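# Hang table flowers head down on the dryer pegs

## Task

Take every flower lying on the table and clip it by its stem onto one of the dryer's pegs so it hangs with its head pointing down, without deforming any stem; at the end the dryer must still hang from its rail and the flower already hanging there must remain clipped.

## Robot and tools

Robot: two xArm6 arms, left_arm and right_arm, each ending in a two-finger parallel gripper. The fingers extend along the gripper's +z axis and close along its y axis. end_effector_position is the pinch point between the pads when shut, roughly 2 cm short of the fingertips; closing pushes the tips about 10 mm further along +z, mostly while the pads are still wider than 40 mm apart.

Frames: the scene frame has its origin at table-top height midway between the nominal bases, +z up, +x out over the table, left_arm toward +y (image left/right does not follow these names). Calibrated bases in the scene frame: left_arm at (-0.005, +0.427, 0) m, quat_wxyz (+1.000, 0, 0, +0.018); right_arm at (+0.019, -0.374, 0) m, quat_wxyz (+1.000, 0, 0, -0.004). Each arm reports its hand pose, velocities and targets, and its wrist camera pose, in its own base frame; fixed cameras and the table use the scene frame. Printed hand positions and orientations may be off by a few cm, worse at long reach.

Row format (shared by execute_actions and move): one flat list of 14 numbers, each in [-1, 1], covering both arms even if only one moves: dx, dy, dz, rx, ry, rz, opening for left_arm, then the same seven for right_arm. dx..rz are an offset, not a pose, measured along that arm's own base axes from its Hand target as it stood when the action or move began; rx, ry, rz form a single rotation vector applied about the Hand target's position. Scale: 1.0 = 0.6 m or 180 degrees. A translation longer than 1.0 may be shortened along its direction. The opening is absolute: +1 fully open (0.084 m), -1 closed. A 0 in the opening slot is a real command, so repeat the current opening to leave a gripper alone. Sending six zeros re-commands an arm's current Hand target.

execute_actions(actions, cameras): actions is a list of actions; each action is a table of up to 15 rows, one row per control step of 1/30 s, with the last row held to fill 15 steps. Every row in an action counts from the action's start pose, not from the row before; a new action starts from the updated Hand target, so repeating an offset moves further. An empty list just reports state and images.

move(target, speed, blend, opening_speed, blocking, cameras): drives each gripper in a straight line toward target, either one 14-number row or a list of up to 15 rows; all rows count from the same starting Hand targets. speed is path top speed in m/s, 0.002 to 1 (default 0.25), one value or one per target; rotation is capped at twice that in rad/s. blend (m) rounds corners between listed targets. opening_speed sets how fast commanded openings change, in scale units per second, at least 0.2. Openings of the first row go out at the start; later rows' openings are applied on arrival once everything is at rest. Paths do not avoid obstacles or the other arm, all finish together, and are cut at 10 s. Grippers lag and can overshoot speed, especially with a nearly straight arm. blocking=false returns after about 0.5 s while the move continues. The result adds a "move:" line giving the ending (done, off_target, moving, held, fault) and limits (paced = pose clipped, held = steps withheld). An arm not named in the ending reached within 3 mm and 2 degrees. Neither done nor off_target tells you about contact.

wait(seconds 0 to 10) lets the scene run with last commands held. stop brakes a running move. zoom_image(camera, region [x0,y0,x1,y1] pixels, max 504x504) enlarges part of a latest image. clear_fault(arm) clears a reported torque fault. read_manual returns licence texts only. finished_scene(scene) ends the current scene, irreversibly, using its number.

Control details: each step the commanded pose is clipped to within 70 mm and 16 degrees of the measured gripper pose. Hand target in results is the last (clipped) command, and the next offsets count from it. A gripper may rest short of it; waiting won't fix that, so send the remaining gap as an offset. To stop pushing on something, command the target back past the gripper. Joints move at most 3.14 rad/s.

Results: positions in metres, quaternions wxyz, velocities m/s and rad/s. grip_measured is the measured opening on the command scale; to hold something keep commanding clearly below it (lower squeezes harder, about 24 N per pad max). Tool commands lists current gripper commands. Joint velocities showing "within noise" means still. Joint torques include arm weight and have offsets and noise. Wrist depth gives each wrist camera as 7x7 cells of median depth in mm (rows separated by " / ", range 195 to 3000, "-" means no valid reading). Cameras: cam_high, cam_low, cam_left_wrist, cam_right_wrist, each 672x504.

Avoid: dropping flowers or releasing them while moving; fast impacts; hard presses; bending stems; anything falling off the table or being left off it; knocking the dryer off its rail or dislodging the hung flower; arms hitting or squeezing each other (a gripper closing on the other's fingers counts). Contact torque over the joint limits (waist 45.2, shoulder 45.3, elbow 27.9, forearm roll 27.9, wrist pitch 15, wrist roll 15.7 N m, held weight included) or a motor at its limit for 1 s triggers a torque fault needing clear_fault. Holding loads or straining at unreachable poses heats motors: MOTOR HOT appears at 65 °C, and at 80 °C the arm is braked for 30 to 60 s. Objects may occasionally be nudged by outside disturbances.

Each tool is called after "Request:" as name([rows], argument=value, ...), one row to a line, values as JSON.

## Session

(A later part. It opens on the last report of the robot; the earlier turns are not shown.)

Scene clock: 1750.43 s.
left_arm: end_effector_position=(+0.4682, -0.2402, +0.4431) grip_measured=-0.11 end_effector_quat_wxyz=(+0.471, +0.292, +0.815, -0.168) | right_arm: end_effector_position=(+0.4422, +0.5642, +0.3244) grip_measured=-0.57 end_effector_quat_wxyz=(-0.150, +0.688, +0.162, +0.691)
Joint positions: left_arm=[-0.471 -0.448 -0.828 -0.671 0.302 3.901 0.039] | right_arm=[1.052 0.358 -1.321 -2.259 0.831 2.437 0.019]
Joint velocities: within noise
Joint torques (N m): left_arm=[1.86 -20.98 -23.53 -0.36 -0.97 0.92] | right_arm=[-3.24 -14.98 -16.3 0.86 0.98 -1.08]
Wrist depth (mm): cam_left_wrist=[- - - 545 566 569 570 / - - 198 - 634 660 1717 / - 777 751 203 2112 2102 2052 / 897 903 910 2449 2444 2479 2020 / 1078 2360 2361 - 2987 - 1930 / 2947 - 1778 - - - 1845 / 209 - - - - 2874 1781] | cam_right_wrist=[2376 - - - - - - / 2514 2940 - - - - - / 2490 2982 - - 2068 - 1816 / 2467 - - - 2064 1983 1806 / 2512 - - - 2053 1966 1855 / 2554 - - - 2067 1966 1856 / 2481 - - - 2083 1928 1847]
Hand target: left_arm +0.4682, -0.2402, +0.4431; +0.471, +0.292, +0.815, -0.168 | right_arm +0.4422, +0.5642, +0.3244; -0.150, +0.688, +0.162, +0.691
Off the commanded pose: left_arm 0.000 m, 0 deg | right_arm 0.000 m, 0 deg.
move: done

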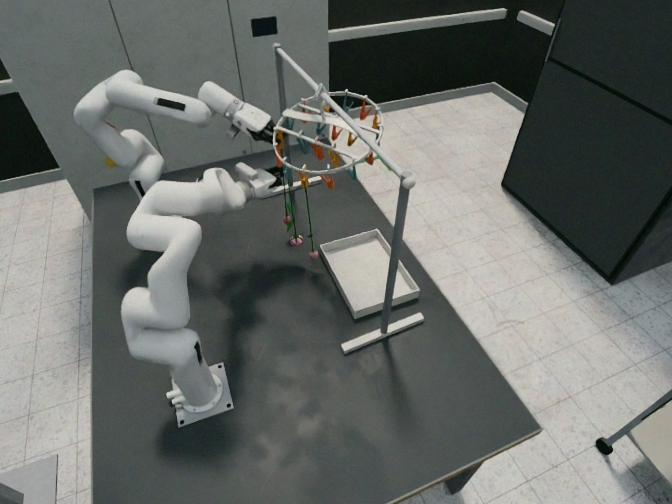

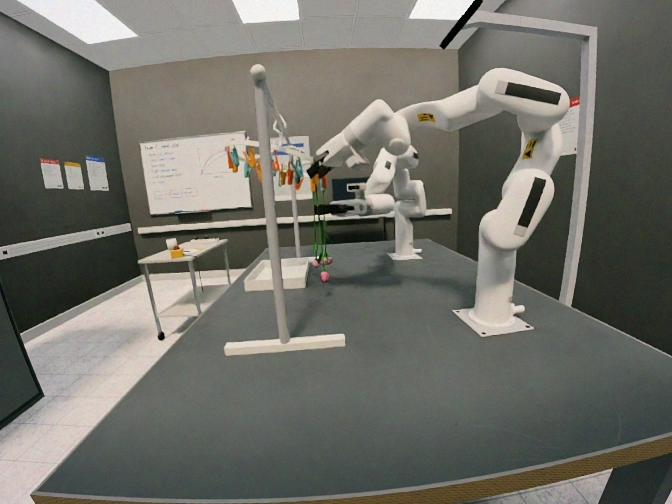

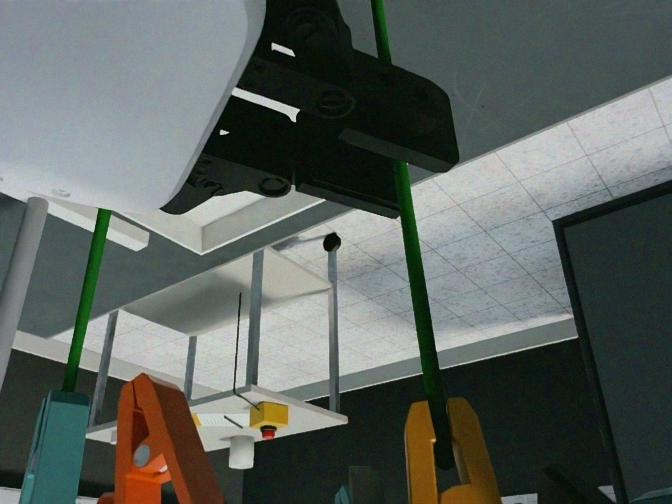

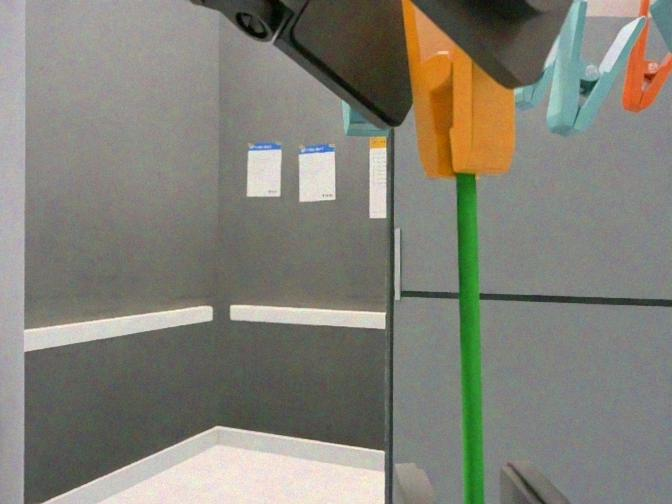

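Request:
move([
  [0,0,0,0,0,0,-0.1,-0.1804,-0.086,0,0,0,0,-0.55],
  [0,0,0,0,0,0,0.05,-0.1804,-0.086,0,0,0,0,-0.55],
  [-0.1114,0.0917,0.0833,0,0,0,0.05,-0.1804,-0.086,0,0,0,0,-0.55],
], speed=0.1, opening_speed=0.3)

Request:
zoom_image(camera="cam_low", region=[220, 130, 400, 290])

Request:
zoom_image(camera="cam_left_wrist", region=[200, 252, 536, 504])

Request:
zoom_image(camera="cam_high", region=[220, 80, 440, 270])

Scene clock: 1770.87 s.
left_arm: end_effector_position=(+0.4014, -0.1852, +0.4930) grip_measured=+0.04 end_effector_quat_wxyz=(+0.471, +0.292, +0.815, -0.168) | right_arm: end_effector_position=(+0.3340, +0.5125, +0.3244) grip_measured=-0.57 end_effector_quat_wxyz=(-0.150, +0.688, +0.162, +0.691)
Joint positions: left_arm=[-0.346 -0.752 -0.757 -0.572 0.564 3.816 0.046] | right_arm=[1.231 0.067 -0.928 -2.148 1.006 2.435 0.019]
Joint velocities: within noise
Joint torques (N m): left_arm=[4.61 -13.7 -17.88 -1.6 -0.67 0.5] | right_arm=[4.22 -16.54 -15.94 1.08 2.8 -1.28]
Wrist depth (mm): cam_left_wrist=[219 481 602 629 630 632 636 / 241 551 694 701 731 735 1786 / 830 804 822 823 2115 2201 2114 / 947 1004 1013 2585 2599 2474 2096 / 1126 1198 2332 - - - 2018 / 710 335 284 1995 - - 1919 / - 284 249 236 234 256 277] | cam_right_wrist=[464 - - - 302 2011 1945 / 467 - - 316 259 227 206 / 469 - - - 259 386 211 / 467 - - - 262 2039 208 / 468 - - - 2190 2103 1949 / 469 - - - 2181 2071 1968 / 470 - - - 2180 2042 1958]
Hand target: left_arm +0.4013, -0.1851, +0.4931; +0.471, +0.292, +0.815, -0.168 | right_arm +0.3340, +0.5126, +0.3244; -0.150, +0.688, +0.162, +0.691
Off the commanded pose: left_arm 0.000 m, 0 deg | right_arm 0.000 m, 0 deg.
move: done

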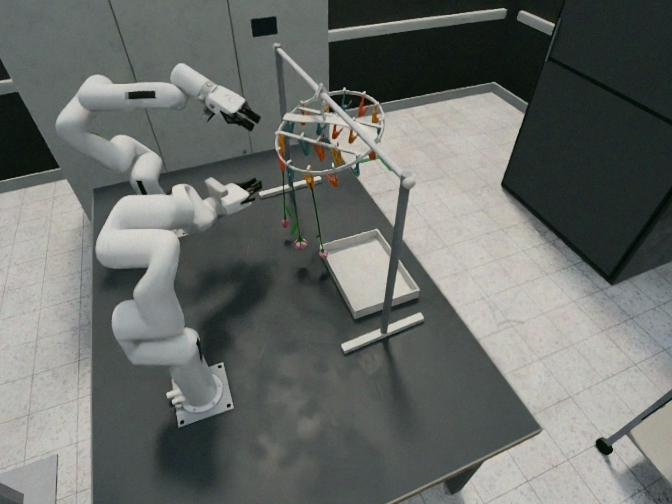

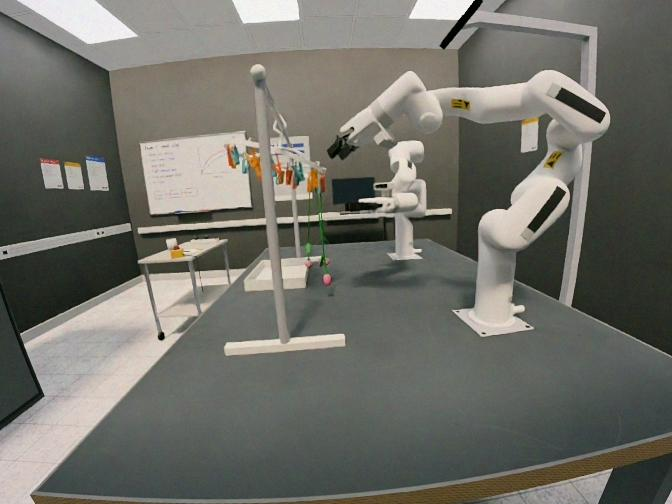

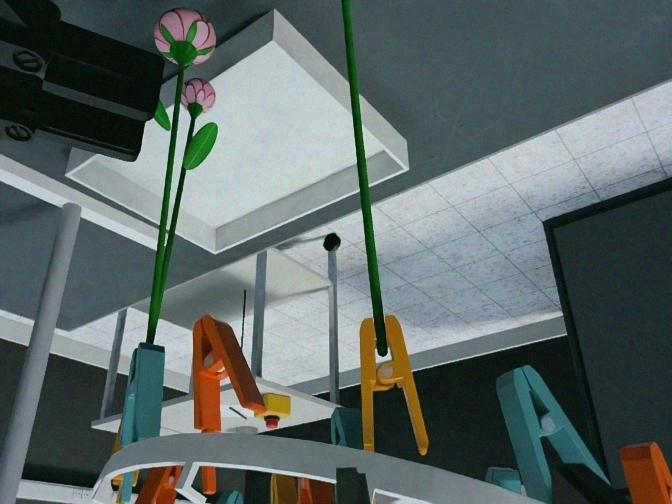

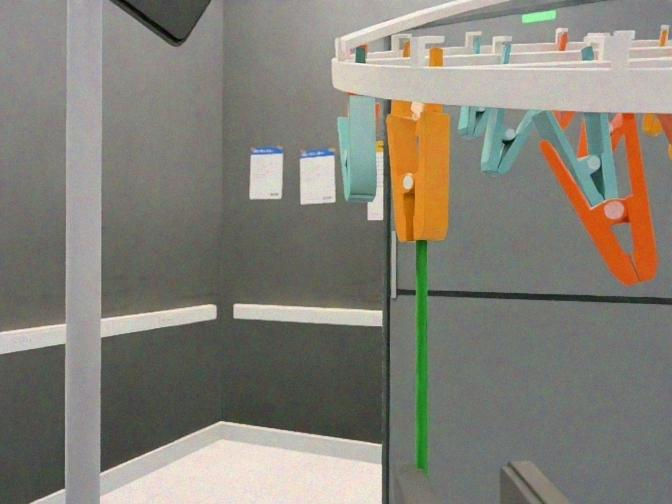

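Scaled by 2.800 from the camera's 672x504 image, which has a finer 960x720 frame.

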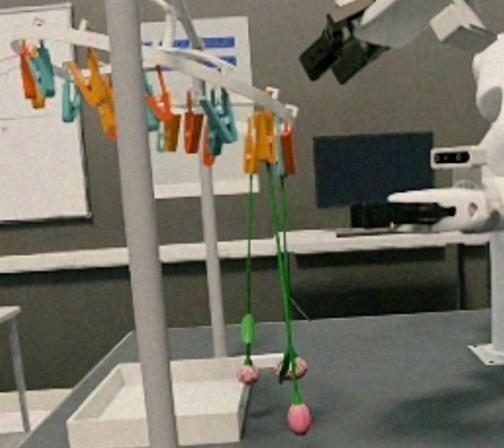

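Scaled by 1.500 from the camera's 672x504 image, which has a finer 960x720 frame.

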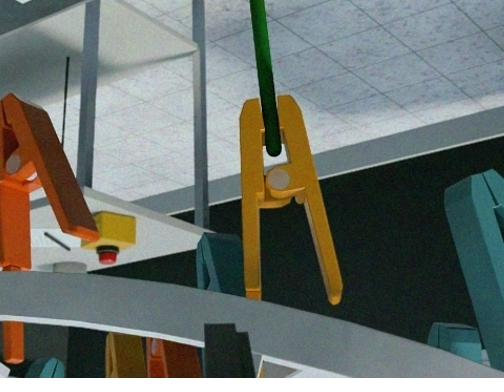

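Scaled by 2.291 from the camera's 672x504 image, which has a finer 960x720 frame.

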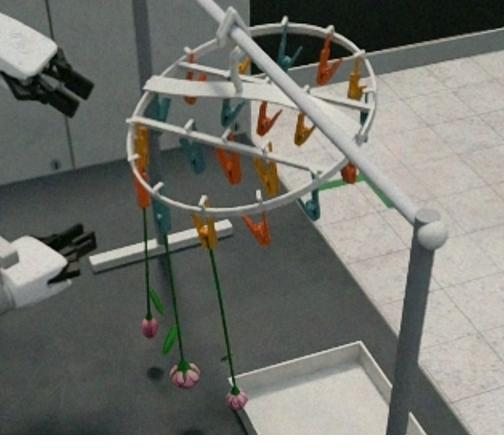

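Request:
wait(seconds=3)

Request:
zoom_image(camera="cam_high", region=[220, 80, 440, 270])

Request:
zoom_image(camera="cam_low", region=[220, 130, 400, 290])

Scene clock: 1784.87 s.
left_arm: end_effector_position=(+0.4013, -0.1851, +0.4931) grip_measured=+0.04 end_effector_quat_wxyz=(+0.471, +0.292, +0.815, -0.168) | right_arm: end_effector_position=(+0.3340, +0.5126, +0.3244) grip_measured=-0.57 end_effector_quat_wxyz=(-0.150, +0.688, +0.162, +0.691)
Joint positions: left_arm=[-0.346 -0.752 -0.757 -0.572 0.564 3.816 0.046] | right_arm=[1.231 0.067 -0.928 -2.148 1.006 2.435 0.019]
Joint velocities: within noise
Joint torques (N m): left_arm=[3.42 -12.27 -23.06 -1.04 -1.73 1.09] | right_arm=[2.66 -15.3 -18.23 0.78 1.95 -1.03]
Wrist depth (mm): cam_left_wrist=[219 484 600 628 632 633 635 / 243 257 693 702 734 735 1788 / 833 784 856 822 2104 2196 2118 / 949 1003 1009 2439 2595 2440 2081 / 1121 2348 2336 - - - 2016 / 711 333 289 1978 - 2949 1926 / - 306 256 240 234 340 282] | cam_right_wrist=[464 - - - 397 2051 487 / 468 - - 317 257 228 203 / 468 - - - 268 2019 290 / 469 - - - 2200 2059 207 / 469 - - - 2200 2079 1942 / 468 - - - 2221 2079 1949 / 470 - - - 2212 2029 1939]
Hand target: left_arm +0.4013, -0.1851, +0.4931; +0.471, +0.292, +0.815, -0.168 | right_arm +0.3340, +0.5126, +0.3244; -0.150, +0.688, +0.162, +0.691
Tool commands: left_gripper/opening=+0.05 right_gripper/opening=-0.55
Off the commanded pose: left_arm 0.000 m, 0 deg | right_arm 0.000 m, 0 deg.
wait: 3.00 s; at rest from the start

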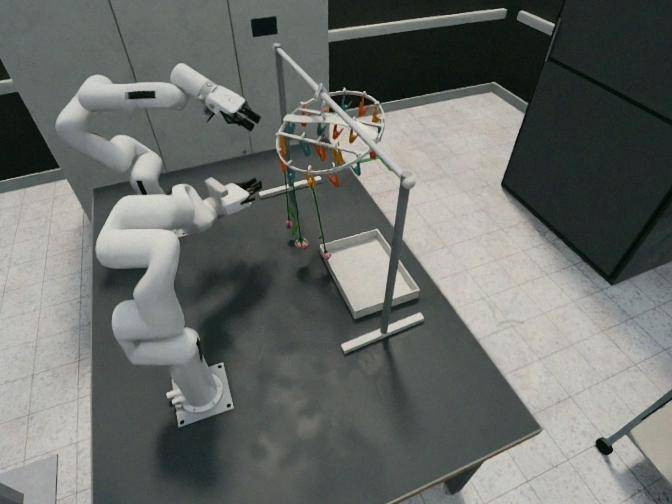

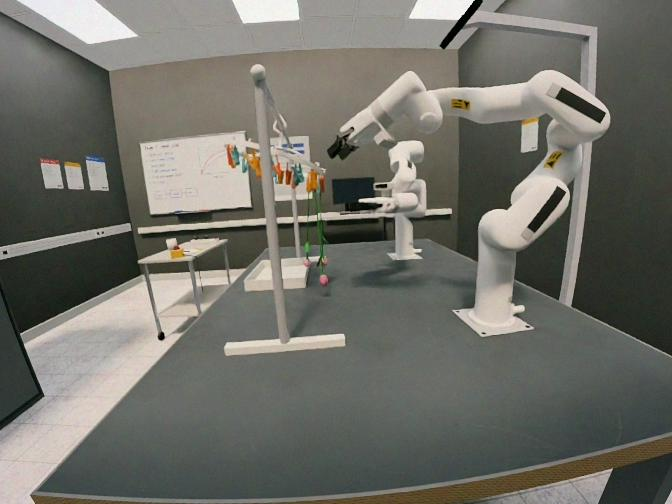

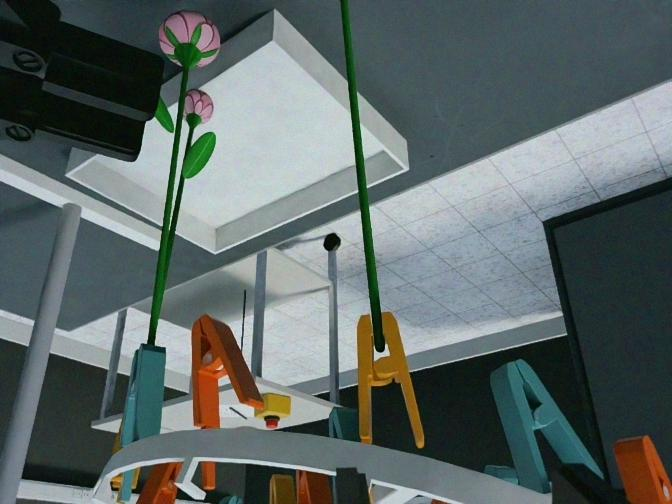

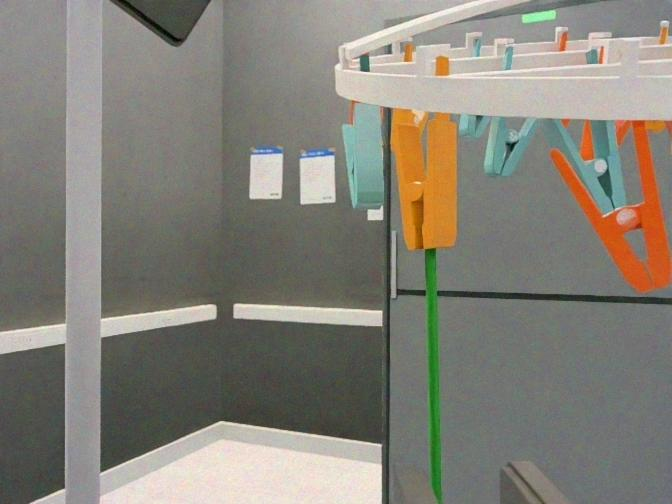

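Scaled by 2.291 from the camera's 672x504 image, which has a finer 960x720 frame.

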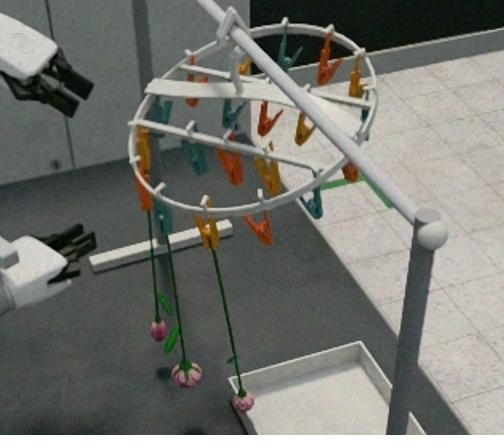

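Scaled by 2.800 from the camera's 672x504 image, which has a finer 960x720 frame.

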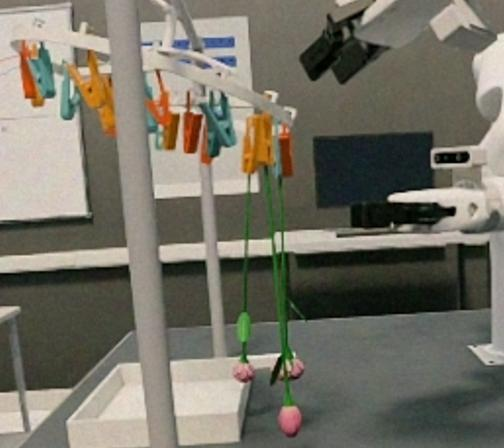

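Request:
move(target=[-0.15,0.12,0.1,0,0,0,0.05,-0.15,-0.07,0,0,0,0,-0.55], speed=0.15)

Request:
zoom_image(camera="cam_high", region=[220, 80, 440, 270])

Request:
zoom_image(camera="cam_low", region=[220, 130, 400, 290])

Scene clock: 1792.90 s.
left_arm: end_effector_position=(+0.3113, -0.1132, +0.5531) grip_measured=+0.04 end_effector_quat_wxyz=(+0.471, +0.292, +0.815, -0.168) | right_arm: end_effector_position=(+0.2440, +0.4706, +0.3244) grip_measured=-0.57 end_effector_quat_wxyz=(-0.150, +0.688, +0.162, +0.691)
Joint positions: left_arm=[0.008 -1.034 -0.832 -0.689 1.057 3.922 0.046] | right_arm=[1.449 -0.135 -0.689 -1.979 1.167 2.385 0.019]
Joint velocities: within noise
Joint torques (N m): left_arm=[4.6 8.27 -21.84 -3.22 -0.41 1.35] | right_arm=[4.8 -13.84 -13.57 0.97 2.94 -1.3]
Wrist depth (mm): cam_left_wrist=[698 699 702 705 705 712 712 / 749 781 744 787 822 824 1893 / 927 919 918 930 983 2328 2220 / 1117 1121 1130 2381 2741 2581 2193 / 1258 1350 2450 - - - 2072 / - - 2167 386 383 - 2009 / - - 631 512 365 375 1884] | cam_right_wrist=[2598 - - - 2343 2152 1967 / 2603 - - 484 483 489 513 / 2591 - - - 369 393 293 / 2604 - - - 2247 306 2038 / 2595 - - - 2286 2154 2037 / 2573 - - - 2284 2182 2031 / 2616 573 - - 2300 2136 1991]
Hand target: left_arm +0.3113, -0.1131, +0.5531; +0.471, +0.292, +0.815, -0.168 | right_arm +0.2440, +0.4706, +0.3244; -0.150, +0.688, +0.162, +0.691
Off the commanded pose: left_arm 0.000 m, 0 deg | right_arm 0.000 m, 0 deg.
move: done

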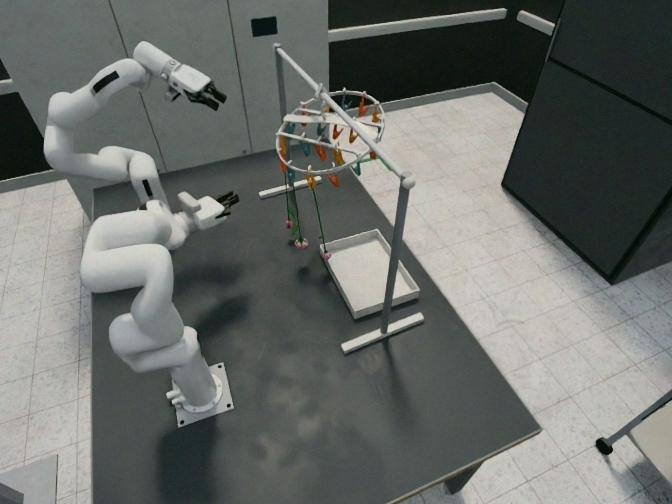

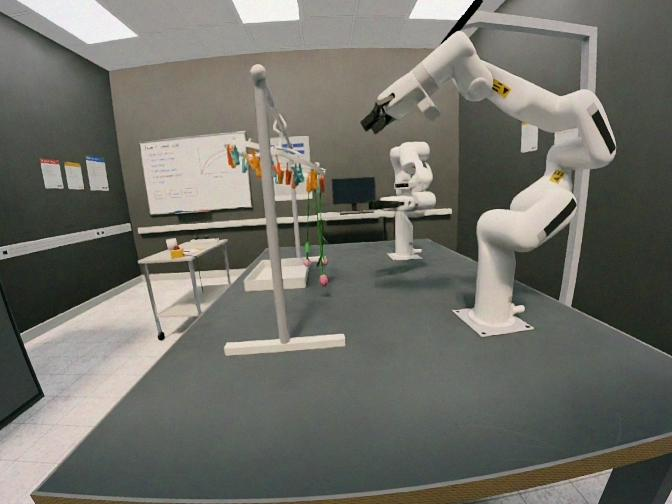

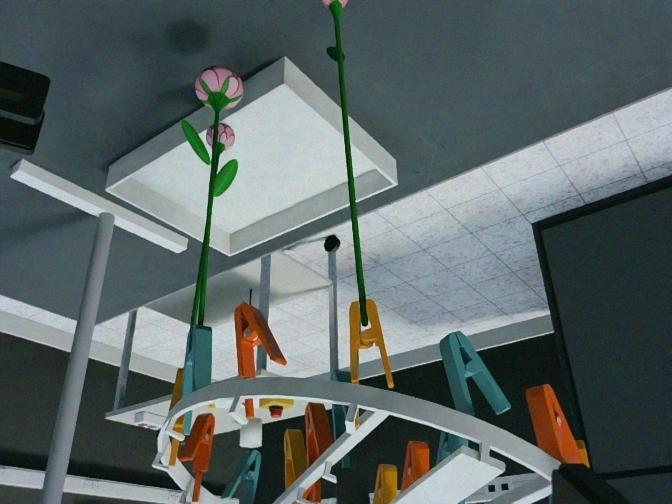

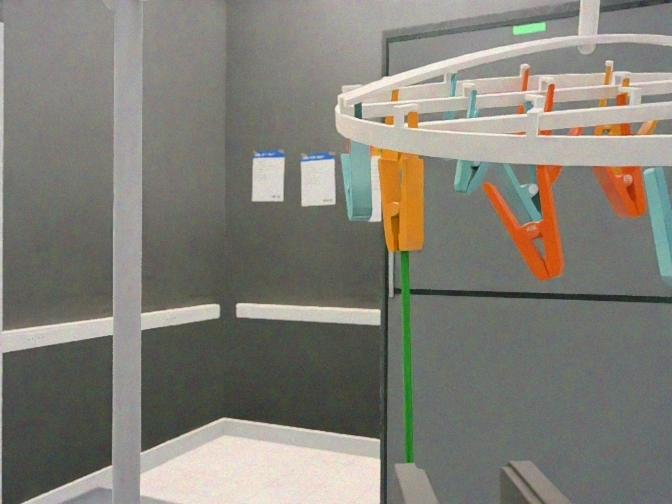

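Scaled by 2.291 from the camera's 672x504 image, which has a finer 960x720 frame.

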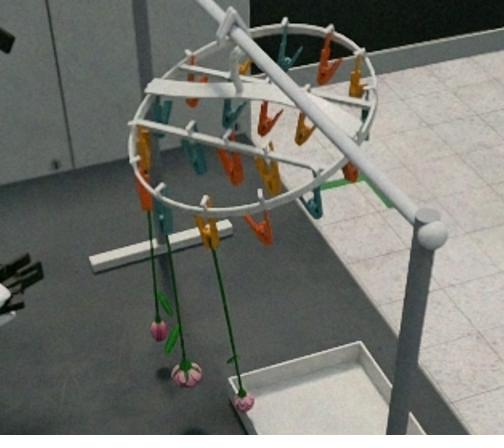

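Scaled by 2.800 from the camera's 672x504 image, which has a finer 960x720 frame.

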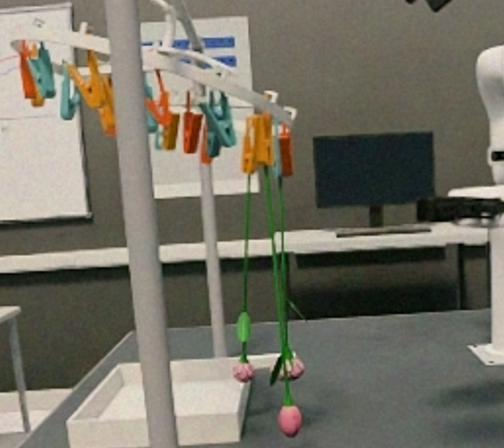

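Request:
finished_scene(scene=1)

The scene is finished: the task was done.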